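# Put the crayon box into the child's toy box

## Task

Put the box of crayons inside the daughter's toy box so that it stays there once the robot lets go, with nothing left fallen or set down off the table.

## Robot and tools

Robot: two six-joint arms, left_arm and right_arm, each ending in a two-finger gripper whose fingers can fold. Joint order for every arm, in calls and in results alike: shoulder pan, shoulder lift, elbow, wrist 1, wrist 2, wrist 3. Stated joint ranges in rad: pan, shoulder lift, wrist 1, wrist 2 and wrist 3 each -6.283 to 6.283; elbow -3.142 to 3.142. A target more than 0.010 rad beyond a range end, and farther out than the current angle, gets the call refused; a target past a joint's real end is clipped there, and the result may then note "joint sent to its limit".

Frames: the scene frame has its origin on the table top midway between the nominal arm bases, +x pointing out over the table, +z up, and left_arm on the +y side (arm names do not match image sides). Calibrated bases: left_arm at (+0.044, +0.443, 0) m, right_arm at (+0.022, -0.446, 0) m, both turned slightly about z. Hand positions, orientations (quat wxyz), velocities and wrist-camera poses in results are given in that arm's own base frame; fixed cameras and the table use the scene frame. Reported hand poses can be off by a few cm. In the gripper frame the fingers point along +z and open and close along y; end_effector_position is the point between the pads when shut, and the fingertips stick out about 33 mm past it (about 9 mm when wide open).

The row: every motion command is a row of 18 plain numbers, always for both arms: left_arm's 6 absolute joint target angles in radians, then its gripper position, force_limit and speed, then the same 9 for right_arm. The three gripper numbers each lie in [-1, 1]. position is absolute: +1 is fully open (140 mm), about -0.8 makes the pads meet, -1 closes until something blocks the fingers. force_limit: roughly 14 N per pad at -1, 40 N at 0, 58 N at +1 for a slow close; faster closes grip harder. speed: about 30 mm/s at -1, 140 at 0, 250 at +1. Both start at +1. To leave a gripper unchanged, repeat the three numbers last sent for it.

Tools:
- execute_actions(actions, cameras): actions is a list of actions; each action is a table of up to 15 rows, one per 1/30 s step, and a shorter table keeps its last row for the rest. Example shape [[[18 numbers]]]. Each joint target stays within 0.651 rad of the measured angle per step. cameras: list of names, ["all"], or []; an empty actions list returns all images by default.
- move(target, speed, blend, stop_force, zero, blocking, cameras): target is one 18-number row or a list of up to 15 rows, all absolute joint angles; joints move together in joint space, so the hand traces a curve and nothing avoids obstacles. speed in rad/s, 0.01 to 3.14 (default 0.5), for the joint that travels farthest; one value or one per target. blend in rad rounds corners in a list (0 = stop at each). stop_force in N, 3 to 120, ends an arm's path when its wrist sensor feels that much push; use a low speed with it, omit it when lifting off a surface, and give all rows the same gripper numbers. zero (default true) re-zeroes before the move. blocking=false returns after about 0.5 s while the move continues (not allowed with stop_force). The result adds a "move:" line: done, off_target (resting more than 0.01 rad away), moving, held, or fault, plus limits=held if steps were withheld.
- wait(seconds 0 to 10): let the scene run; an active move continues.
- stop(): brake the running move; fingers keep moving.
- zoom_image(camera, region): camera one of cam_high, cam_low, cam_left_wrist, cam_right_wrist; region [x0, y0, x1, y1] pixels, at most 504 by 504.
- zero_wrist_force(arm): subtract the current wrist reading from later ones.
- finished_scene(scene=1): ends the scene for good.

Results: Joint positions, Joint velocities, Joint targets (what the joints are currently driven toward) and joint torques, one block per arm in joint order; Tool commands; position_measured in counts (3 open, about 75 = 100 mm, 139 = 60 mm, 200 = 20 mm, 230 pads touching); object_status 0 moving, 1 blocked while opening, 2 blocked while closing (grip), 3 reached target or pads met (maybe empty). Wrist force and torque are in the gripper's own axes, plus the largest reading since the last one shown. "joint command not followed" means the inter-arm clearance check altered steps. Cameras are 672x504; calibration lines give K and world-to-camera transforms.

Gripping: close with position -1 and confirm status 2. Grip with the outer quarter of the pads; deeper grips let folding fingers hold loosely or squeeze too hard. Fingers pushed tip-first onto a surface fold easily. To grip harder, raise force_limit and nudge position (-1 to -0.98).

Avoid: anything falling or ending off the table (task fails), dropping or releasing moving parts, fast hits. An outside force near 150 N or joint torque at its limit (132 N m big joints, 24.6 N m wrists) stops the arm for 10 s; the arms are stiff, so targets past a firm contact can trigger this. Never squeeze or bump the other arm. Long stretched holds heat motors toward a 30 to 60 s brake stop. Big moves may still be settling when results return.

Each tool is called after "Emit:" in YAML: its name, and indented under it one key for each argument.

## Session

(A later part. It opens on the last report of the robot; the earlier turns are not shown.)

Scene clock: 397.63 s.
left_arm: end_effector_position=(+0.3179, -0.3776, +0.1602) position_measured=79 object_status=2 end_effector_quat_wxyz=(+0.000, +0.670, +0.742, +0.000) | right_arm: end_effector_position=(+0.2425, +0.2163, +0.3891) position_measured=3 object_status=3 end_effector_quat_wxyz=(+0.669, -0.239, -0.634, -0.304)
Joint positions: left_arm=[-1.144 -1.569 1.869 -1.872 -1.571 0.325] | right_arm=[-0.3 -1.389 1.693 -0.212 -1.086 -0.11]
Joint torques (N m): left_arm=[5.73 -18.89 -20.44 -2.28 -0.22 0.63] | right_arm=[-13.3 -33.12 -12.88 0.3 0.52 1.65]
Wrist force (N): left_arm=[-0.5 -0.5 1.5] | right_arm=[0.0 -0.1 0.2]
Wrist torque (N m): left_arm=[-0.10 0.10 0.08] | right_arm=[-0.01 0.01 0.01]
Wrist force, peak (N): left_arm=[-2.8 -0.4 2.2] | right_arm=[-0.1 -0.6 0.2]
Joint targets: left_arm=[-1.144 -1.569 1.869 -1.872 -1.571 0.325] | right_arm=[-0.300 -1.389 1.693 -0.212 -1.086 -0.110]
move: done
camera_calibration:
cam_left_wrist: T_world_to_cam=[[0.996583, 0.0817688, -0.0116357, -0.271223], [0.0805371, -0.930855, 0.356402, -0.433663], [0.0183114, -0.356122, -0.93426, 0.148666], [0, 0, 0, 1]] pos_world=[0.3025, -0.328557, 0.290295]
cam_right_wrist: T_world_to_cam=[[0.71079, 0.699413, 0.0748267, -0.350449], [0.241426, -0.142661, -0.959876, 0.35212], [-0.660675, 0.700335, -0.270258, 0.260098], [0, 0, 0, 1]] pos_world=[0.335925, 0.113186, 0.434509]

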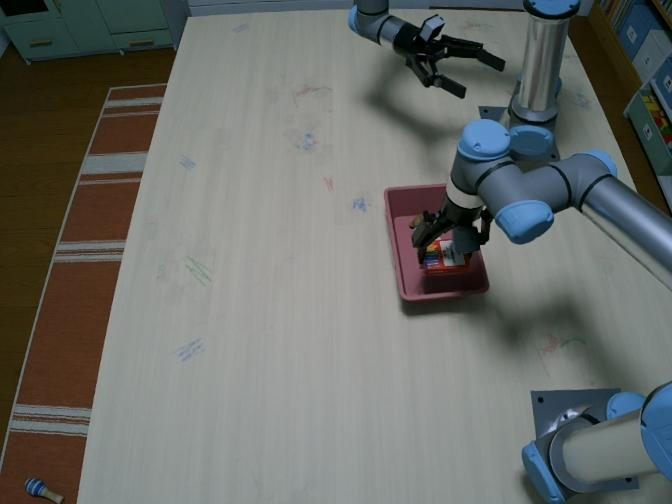

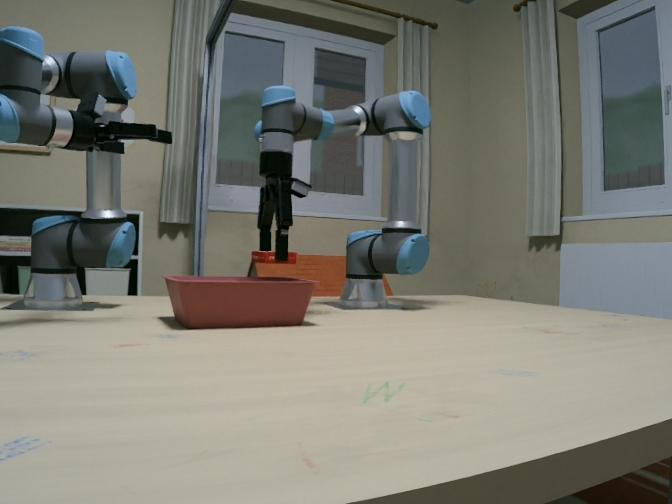

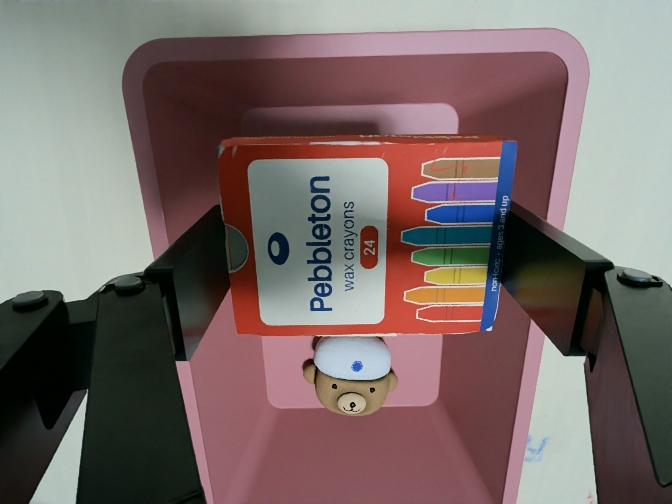

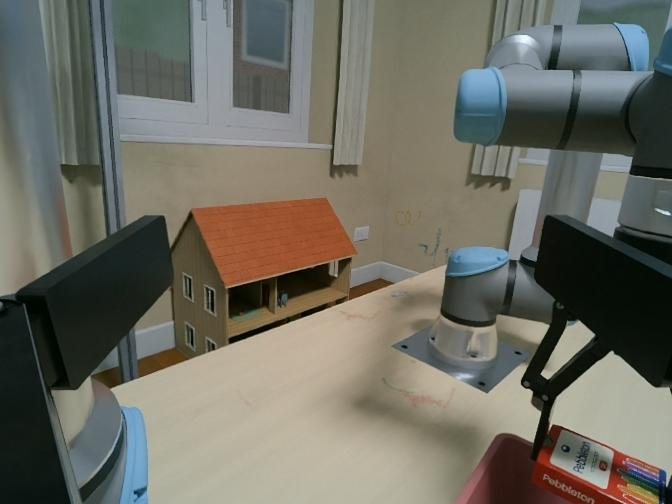

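Emit:
move:
  target:
    - [-1.1457, -1.5354, 1.9442, -1.9797, -1.571, 0.3237, -1.0, -0.5, -1.0, -0.3, -1.389, 1.693, -0.212, -1.086, -0.11, 1.0, 1.0, 1.0]
    - [-1.1457, -1.4895, 2.0092, -2.0906, -1.571, 0.3237, -1.0, -0.5, -1.0, -0.3, -1.389, 1.693, -0.212, -1.086, -0.11, 1.0, 1.0, 1.0]
    - [-1.1457, -1.4475, 2.0522, -2.1755, -1.571, 0.3237, -1.0, -0.5, -1.0, -0.3, -1.389, 1.693, -0.212, -1.086, -0.11, 1.0, 1.0, 1.0]
  speed: [0.12, 0.12, 0.1]
  blend: [0.02, 0.02, 0]
  stop_force: 7
  cameras: ["all"]

Scene clock: 449.30 s.
left_arm: end_effector_position=(+0.3171, -0.3774, +0.0502) position_measured=79 object_status=2 end_effector_quat_wxyz=(+0.000, +0.670, +0.742, +0.000) | right_arm: end_effector_position=(+0.2425, +0.2163, +0.3891) position_measured=3 object_status=3 end_effector_quat_wxyz=(+0.669, -0.239, -0.634, -0.304)
Joint positions: left_arm=[-1.146 -1.447 2.052 -2.175 -1.571 0.324] | right_arm=[-0.3 -1.389 1.693 -0.212 -1.086 -0.11]
Joint torques (N m): left_arm=[-3.23 -33.04 -32.88 -3.83 0.05 -0.83] | right_arm=[-13.18 -32.4 -14.33 0.5 0.78 1.51]
Wrist force (N): left_arm=[-0.4 -0.4 1.5] | right_arm=[0.1 -0.2 0.2]
Wrist torque (N m): left_arm=[-0.10 0.06 0.06] | right_arm=[-0.03 -0.03 0.02]
Wrist force, peak (N): left_arm=[-0.4 -0.6 1.8] | right_arm=[-0.4 -0.2 0.5]
Joint targets: left_arm=[-1.146 -1.448 2.052 -2.175 -1.571 0.324] | right_arm=[-0.300 -1.389 1.693 -0.212 -1.086 -0.110]
move: done
camera_calibration:
cam_left_wrist: T_world_to_cam=[[0.996601, 0.0815487, -0.0116409, -0.271792], [0.0803375, -0.930954, 0.356188, -0.394198], [0.0182095, -0.355913, -0.934342, 0.045968], [0, 0, 0, 1]] pos_world=[0.3017, -0.328456, 0.180195]
cam_right_wrist: T_world_to_cam=[[0.71079, 0.699413, 0.0748267, -0.350449], [0.241426, -0.142661, -0.959876, 0.35212], [-0.660675, 0.700335, -0.270258, 0.260098], [0, 0, 0, 1]] pos_world=[0.335925, 0.113186, 0.434509]

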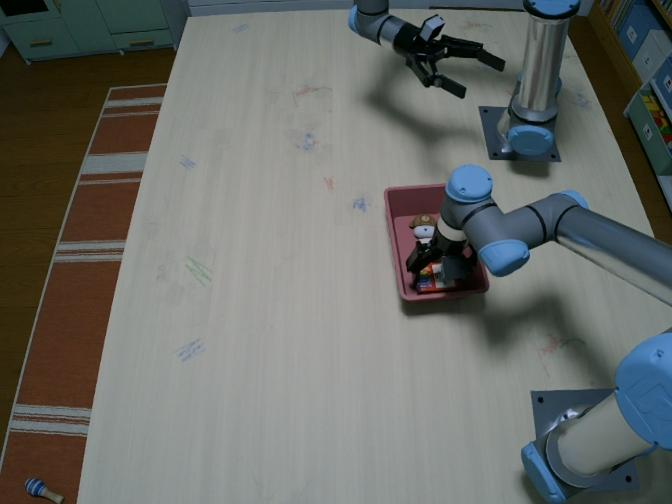

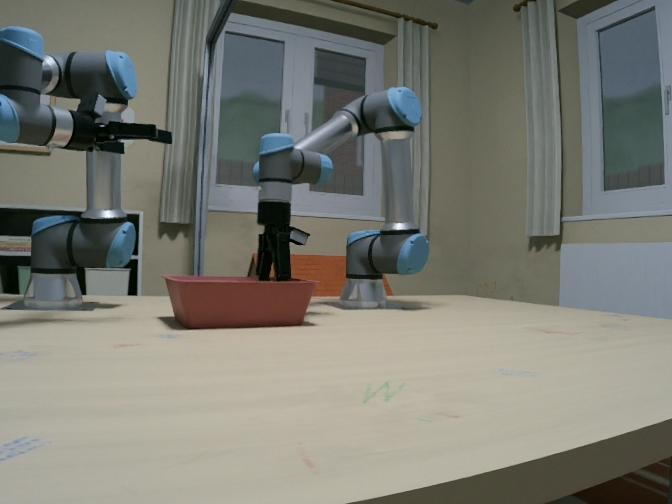

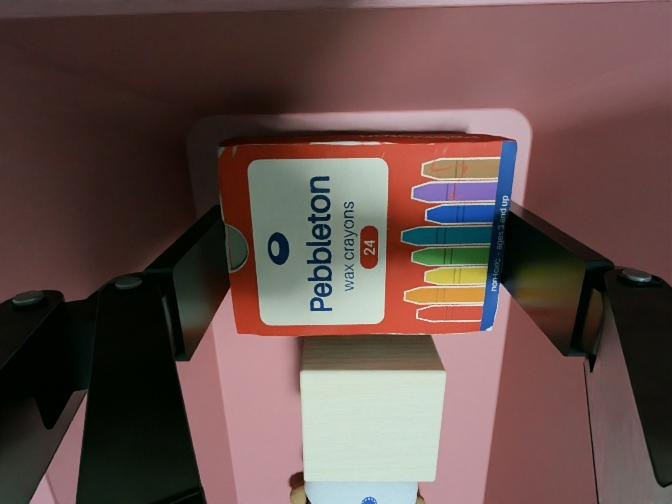

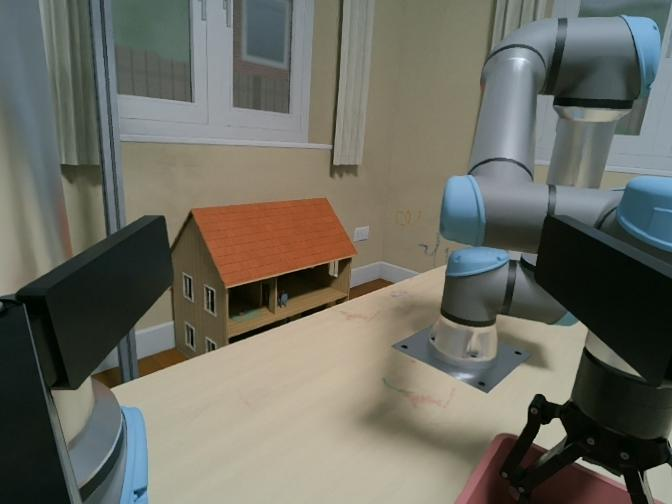

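Emit:
move:
  target: [-1.1457, -1.3989, 2.0899, -2.2617, -1.571, 0.3237, -1.0, -0.5, -1.0, -0.3, -1.389, 1.693, -0.212, -1.086, -0.11, 1.0, 1.0, 1.0]
  speed: 0.015
  stop_force: 4
  cameras: ["cam_left_wrist", "cam_high", "cam_low"]

Scene clock: 462.87 s.
left_arm: end_effector_position=(+0.3172, -0.3777, +0.0320) position_measured=79 object_status=2 end_effector_quat_wxyz=(+0.000, +0.670, +0.742, +0.000) | right_arm: end_effector_position=(+0.2425, +0.2163, +0.3891) position_measured=3 object_status=3 end_effector_quat_wxyz=(+0.669, -0.239, -0.634, -0.304)
Joint positions: left_arm=[-1.146 -1.418 2.075 -2.227 -1.571 0.324] | right_arm=[-0.3 -1.389 1.693 -0.212 -1.086 -0.11]
Joint torques (N m): left_arm=[1.17 -34.79 -33.08 -2.15 0.19 -0.18] | right_arm=[-13.04 -33.38 -13.79 0.53 0.72 1.25]
Wrist force (N): left_arm=[-0.7 -0.1 0.1] | right_arm=[-0.2 -0.3 0.1]
Wrist torque (N m): left_arm=[-0.08 0.01 0.06] | right_arm=[-0.05 0.04 0.03]
Wrist force, peak (N): left_arm=[3.6 -2.5 -11.3] | right_arm=[-0.1 -0.5 0.3]
Joint targets: left_arm=[-1.146 -1.418 2.075 -2.227 -1.571 0.324] | right_arm=[-0.300 -1.389 1.693 -0.212 -1.086 -0.110]
move: contact (left_arm); left_arm: the wrist 1 is farthest, 0.034 rad from its target
camera_calibration:
cam_left_wrist: T_world_to_cam=[[0.996603, 0.0815176, -0.0117266, -0.272074], [0.0803408, -0.93099, 0.356093, -0.388036], [0.0181106, -0.355826, -0.934377, 0.0290121], [0, 0, 0, 1]] pos_world=[0.301799, -0.328755, 0.162095]
Images, in order (width x height): cam_high 672x504, cam_low 672x504, cam_left_wrist 672x504.

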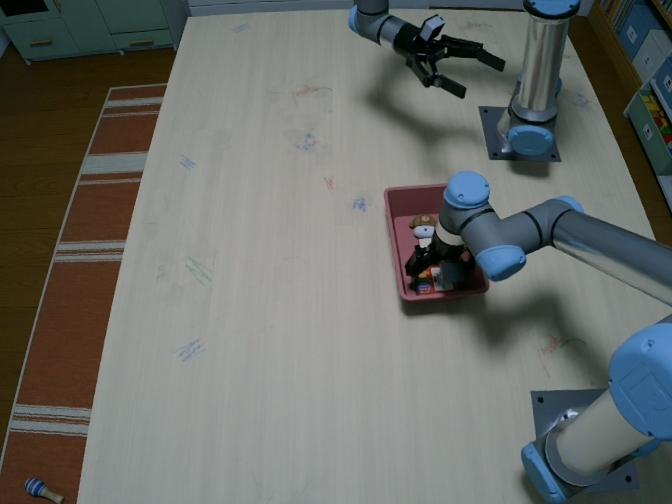

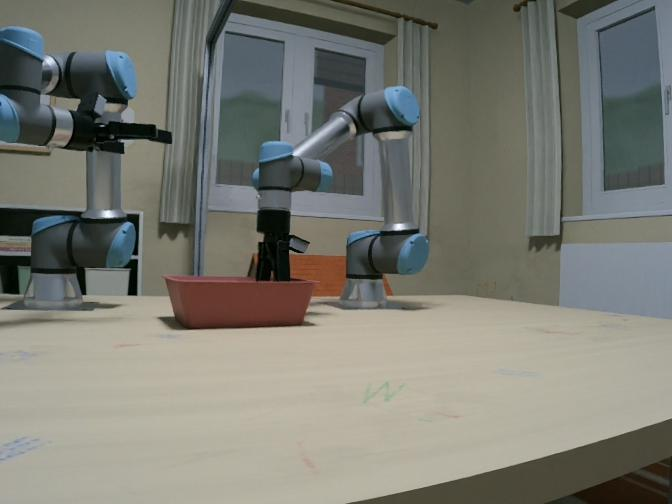

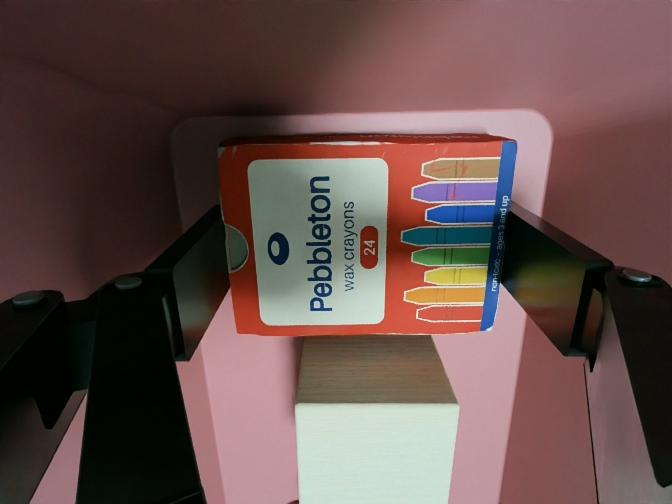

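Emit:
execute_actions:
  actions:
    - [[-1.1457, -1.418, 2.075, -2.227, -1.571, 0.3237, 0.46, -0.5, -1.0, -0.3, -1.389, 1.693, -0.212, -1.086, -0.11, 1.0, 1.0, 1.0]]
    - [[-1.1457, -1.418, 2.075, -2.227, -1.571, 0.3237, 0.46, -0.5, -1.0, -0.3, -1.389, 1.693, -0.212, -1.086, -0.11, 1.0, 1.0, 1.0]]
  cameras: ["cam_left_wrist", "cam_high"]

Scene clock: 472.80 s.
left_arm: end_effector_position=(+0.3171, -0.3775, +0.0318) position_measured=71 object_status=3 end_effector_quat_wxyz=(+0.000, +0.670, +0.742, +0.000) | right_arm: end_effector_position=(+0.2425, +0.2163, +0.3891) position_measured=3 object_status=3 end_effector_quat_wxyz=(+0.669, -0.239, -0.634, -0.304)
Joint positions: left_arm=[-1.146 -1.418 2.075 -2.227 -1.571 0.324] | right_arm=[-0.3 -1.389 1.693 -0.212 -1.086 -0.11]
Joint torques (N m): left_arm=[-1.09 -22.1 -12.75 -1.43 0.29 -0.23] | right_arm=[-13.3 -33.86 -13.75 0.22 0.76 1.44]
Wrist force (N): left_arm=[-0.3 -0.2 0.1] | right_arm=[0.1 0.1 0.2]
Wrist torque (N m): left_arm=[-0.07 0.03 0.05] | right_arm=[0.02 -0.01 0.03]
Wrist force, peak (N): left_arm=[-1.2 -0.3 0.3] | right_arm=[-0.1 -0.4 0.4]
Joint targets: left_arm=[-1.146 -1.418 2.075 -2.227 -1.571 0.324] | right_arm=[-0.300 -1.389 1.693 -0.212 -1.086 -0.110]
Step readings (joint positions of left_arm | right_arm):
0: [-1.146 -1.418 2.075 -2.227 -1.571 0.324] | [-0.300 -1.389 1.693 -0.212 -1.086 -0.110]
1: [-1.146 -1.418 2.075 -2.227 -1.571 0.324] | [-0.300 -1.389 1.693 -0.212 -1.086 -0.110]
2: [-1.146 -1.418 2.075 -2.227 -1.571 0.324] | [-0.300 -1.389 1.693 -0.212 -1.086 -0.110]
4: [-1.146 -1.418 2.075 -2.227 -1.571 0.324] | [-0.300 -1.389 1.693 -0.212 -1.086 -0.110]
8: [-1.146 -1.418 2.075 -2.227 -1.571 0.324] | [-0.300 -1.389 1.693 -0.212 -1.086 -0.110]
15: [-1.146 -1.418 2.075 -2.227 -1.571 0.324] | [-0.300 -1.389 1.693 -0.212 -1.086 -0.110]
16: [-1.146 -1.418 2.075 -2.227 -1.571 0.324] | [-0.300 -1.389 1.693 -0.212 -1.086 -0.110]
17: [-1.146 -1.418 2.075 -2.227 -1.571 0.324] | [-0.300 -1.389 1.693 -0.212 -1.086 -0.110]
19: [-1.146 -1.418 2.075 -2.227 -1.571 0.324] | [-0.300 -1.389 1.693 -0.212 -1.086 -0.110]
23: [-1.146 -1.418 2.075 -2.227 -1.571 0.324] | [-0.300 -1.389 1.693 -0.212 -1.086 -0.110]
30: [-1.146 -1.418 2.075 -2.227 -1.571 0.324] | [-0.300 -1.389 1.693 -0.212 -1.086 -0.110]
camera_calibration:
cam_left_wrist: T_world_to_cam=[[0.996598, 0.081551, -0.0118966, -0.271944], [0.0804447, -0.931225, 0.355456, -0.387865], [0.0179094, -0.355204, -0.934617, 0.0291669], [0, 0, 0, 1]] pos_world=[0.301698, -0.328652, 0.161894]
Images, in order (width x height): cam_high 672x504, cam_left_wrist 672x504.

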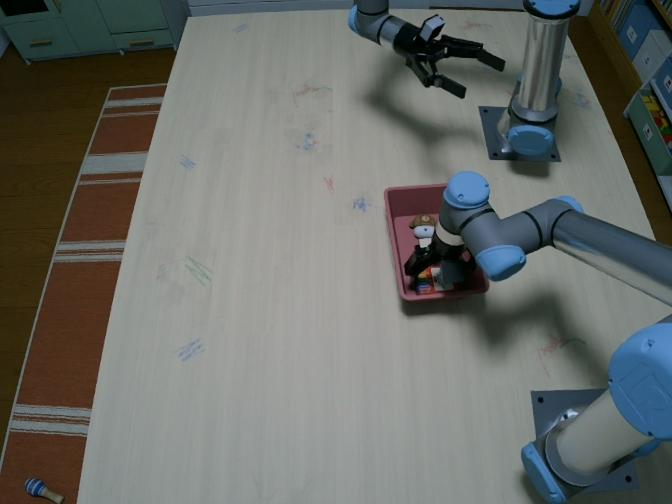

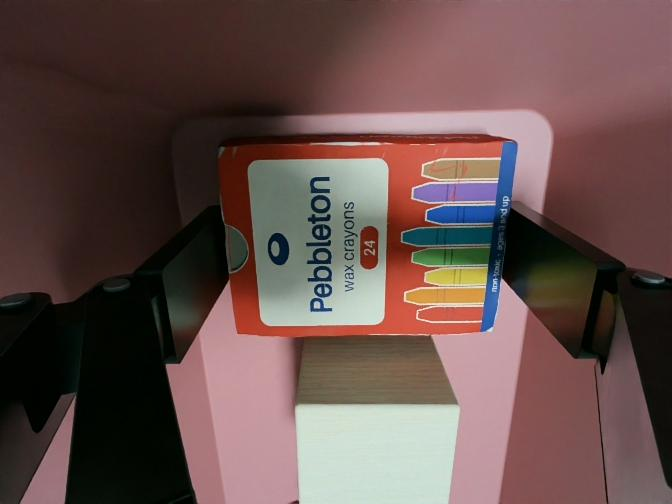

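Emit:
move:
  target:
    - [-1.1457, -1.4475, 2.0522, -2.1755, -1.571, 0.3237, 0.46, -0.5, -1.0, -0.3, -1.389, 1.693, -0.212, -1.086, -0.11, 1.0, 1.0, 1.0]
    - [-1.1457, -1.4895, 2.0092, -2.0906, -1.571, 0.3237, 0.46, -0.5, -1.0, -0.3, -1.389, 1.693, -0.212, -1.086, -0.11, 1.0, 1.0, 1.0]
    - [-1.1457, -1.5354, 1.9442, -1.9797, -1.571, 0.3237, 0.46, -0.5, -1.0, -0.3, -1.389, 1.693, -0.212, -1.086, -0.11, 1.0, 1.0, 1.0]
    - [-1.1442, -1.5685, 1.8693, -1.8717, -1.571, 0.3237, 0.46, -0.5, -1.0, -0.3, -1.389, 1.693, -0.212, -1.086, -0.11, 1.0, 1.0, 1.0]
  speed: [0.06, 0.12, 0.25, 0.25]
  blend: [0.01, 0.02, 0.02, 0]
  stop_force: 12
  cameras: ["all"]

Scene clock: 484.93 s.
left_arm: end_effector_position=(+0.3180, -0.3776, +0.1602) position_measured=71 object_status=3 end_effector_quat_wxyz=(+0.000, +0.670, +0.743, +0.000) | right_arm: end_effector_position=(+0.2425, +0.2163, +0.3891) position_measured=3 object_status=3 end_effector_quat_wxyz=(+0.669, -0.239, -0.634, -0.304)
Joint positions: left_arm=[-1.144 -1.569 1.869 -1.872 -1.571 0.324] | right_arm=[-0.3 -1.389 1.693 -0.212 -1.086 -0.11]
Joint torques (N m): left_arm=[-1.28 -18.77 -23.91 -1.55 0.82 -0.38] | right_arm=[-12.89 -34.16 -14.75 0.55 0.74 1.26]
Wrist force (N): left_arm=[-0.5 -0.3 0.2] | right_arm=[0.0 -0.1 0.1]
Wrist torque (N m): left_arm=[-0.07 0.08 0.08] | right_arm=[-0.01 -0.01 0.03]
Wrist force, peak (N): left_arm=[-0.6 -0.4 -1.3] | right_arm=[0.1 0.0 0.6]
Joint targets: left_arm=[-1.144 -1.569 1.869 -1.872 -1.571 0.324] | right_arm=[-0.300 -1.389 1.693 -0.212 -1.086 -0.110]
move: done
camera_calibration:
cam_left_wrist: T_world_to_cam=[[0.996478, 0.0830399, -0.0116698, -0.270667], [0.08174, -0.930819, 0.356222, -0.43392], [0.0187182, -0.355921, -0.934328, 0.148536], [0, 0, 0, 1]] pos_world=[0.302402, -0.328557, 0.290195]
cam_right_wrist: T_world_to_cam=[[0.71079, 0.699413, 0.0748267, -0.350449], [0.241426, -0.142661, -0.959876, 0.35212], [-0.660675, 0.700335, -0.270258, 0.260098], [0, 0, 0, 1]] pos_world=[0.335925, 0.113186, 0.434509]

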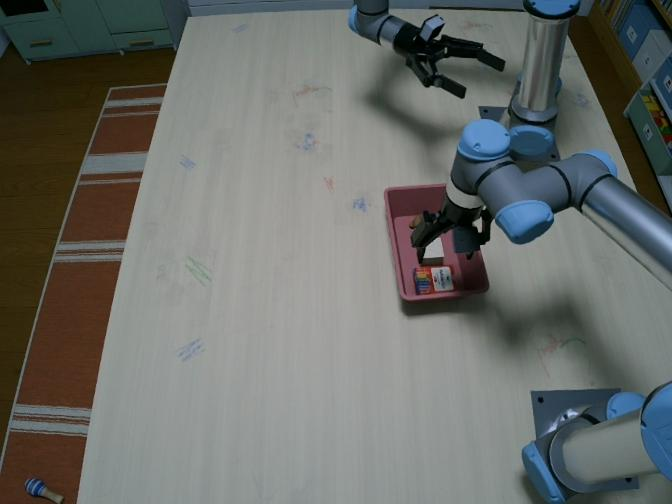

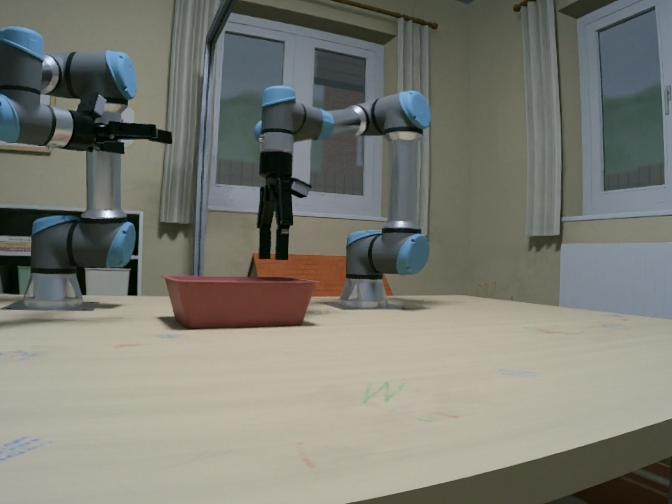

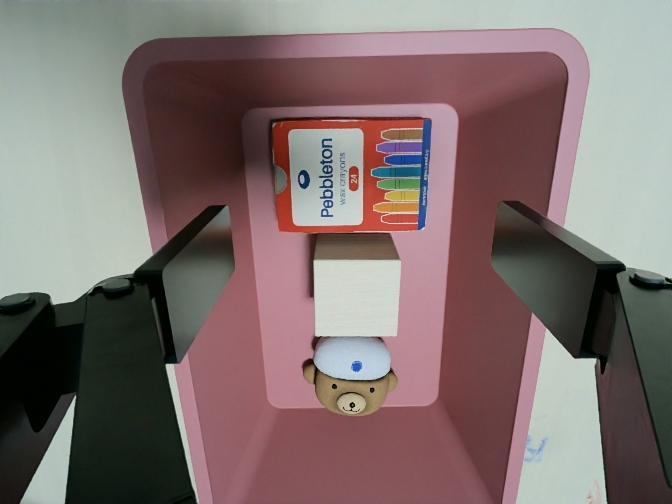

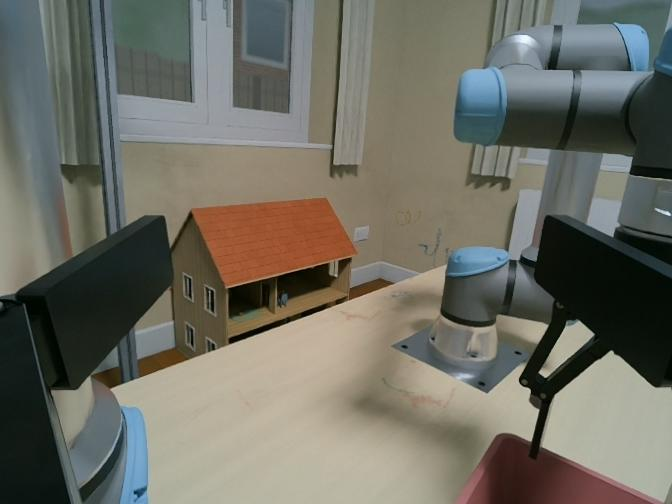

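Emit:
finished_scene:

The scene is finished: the task was done.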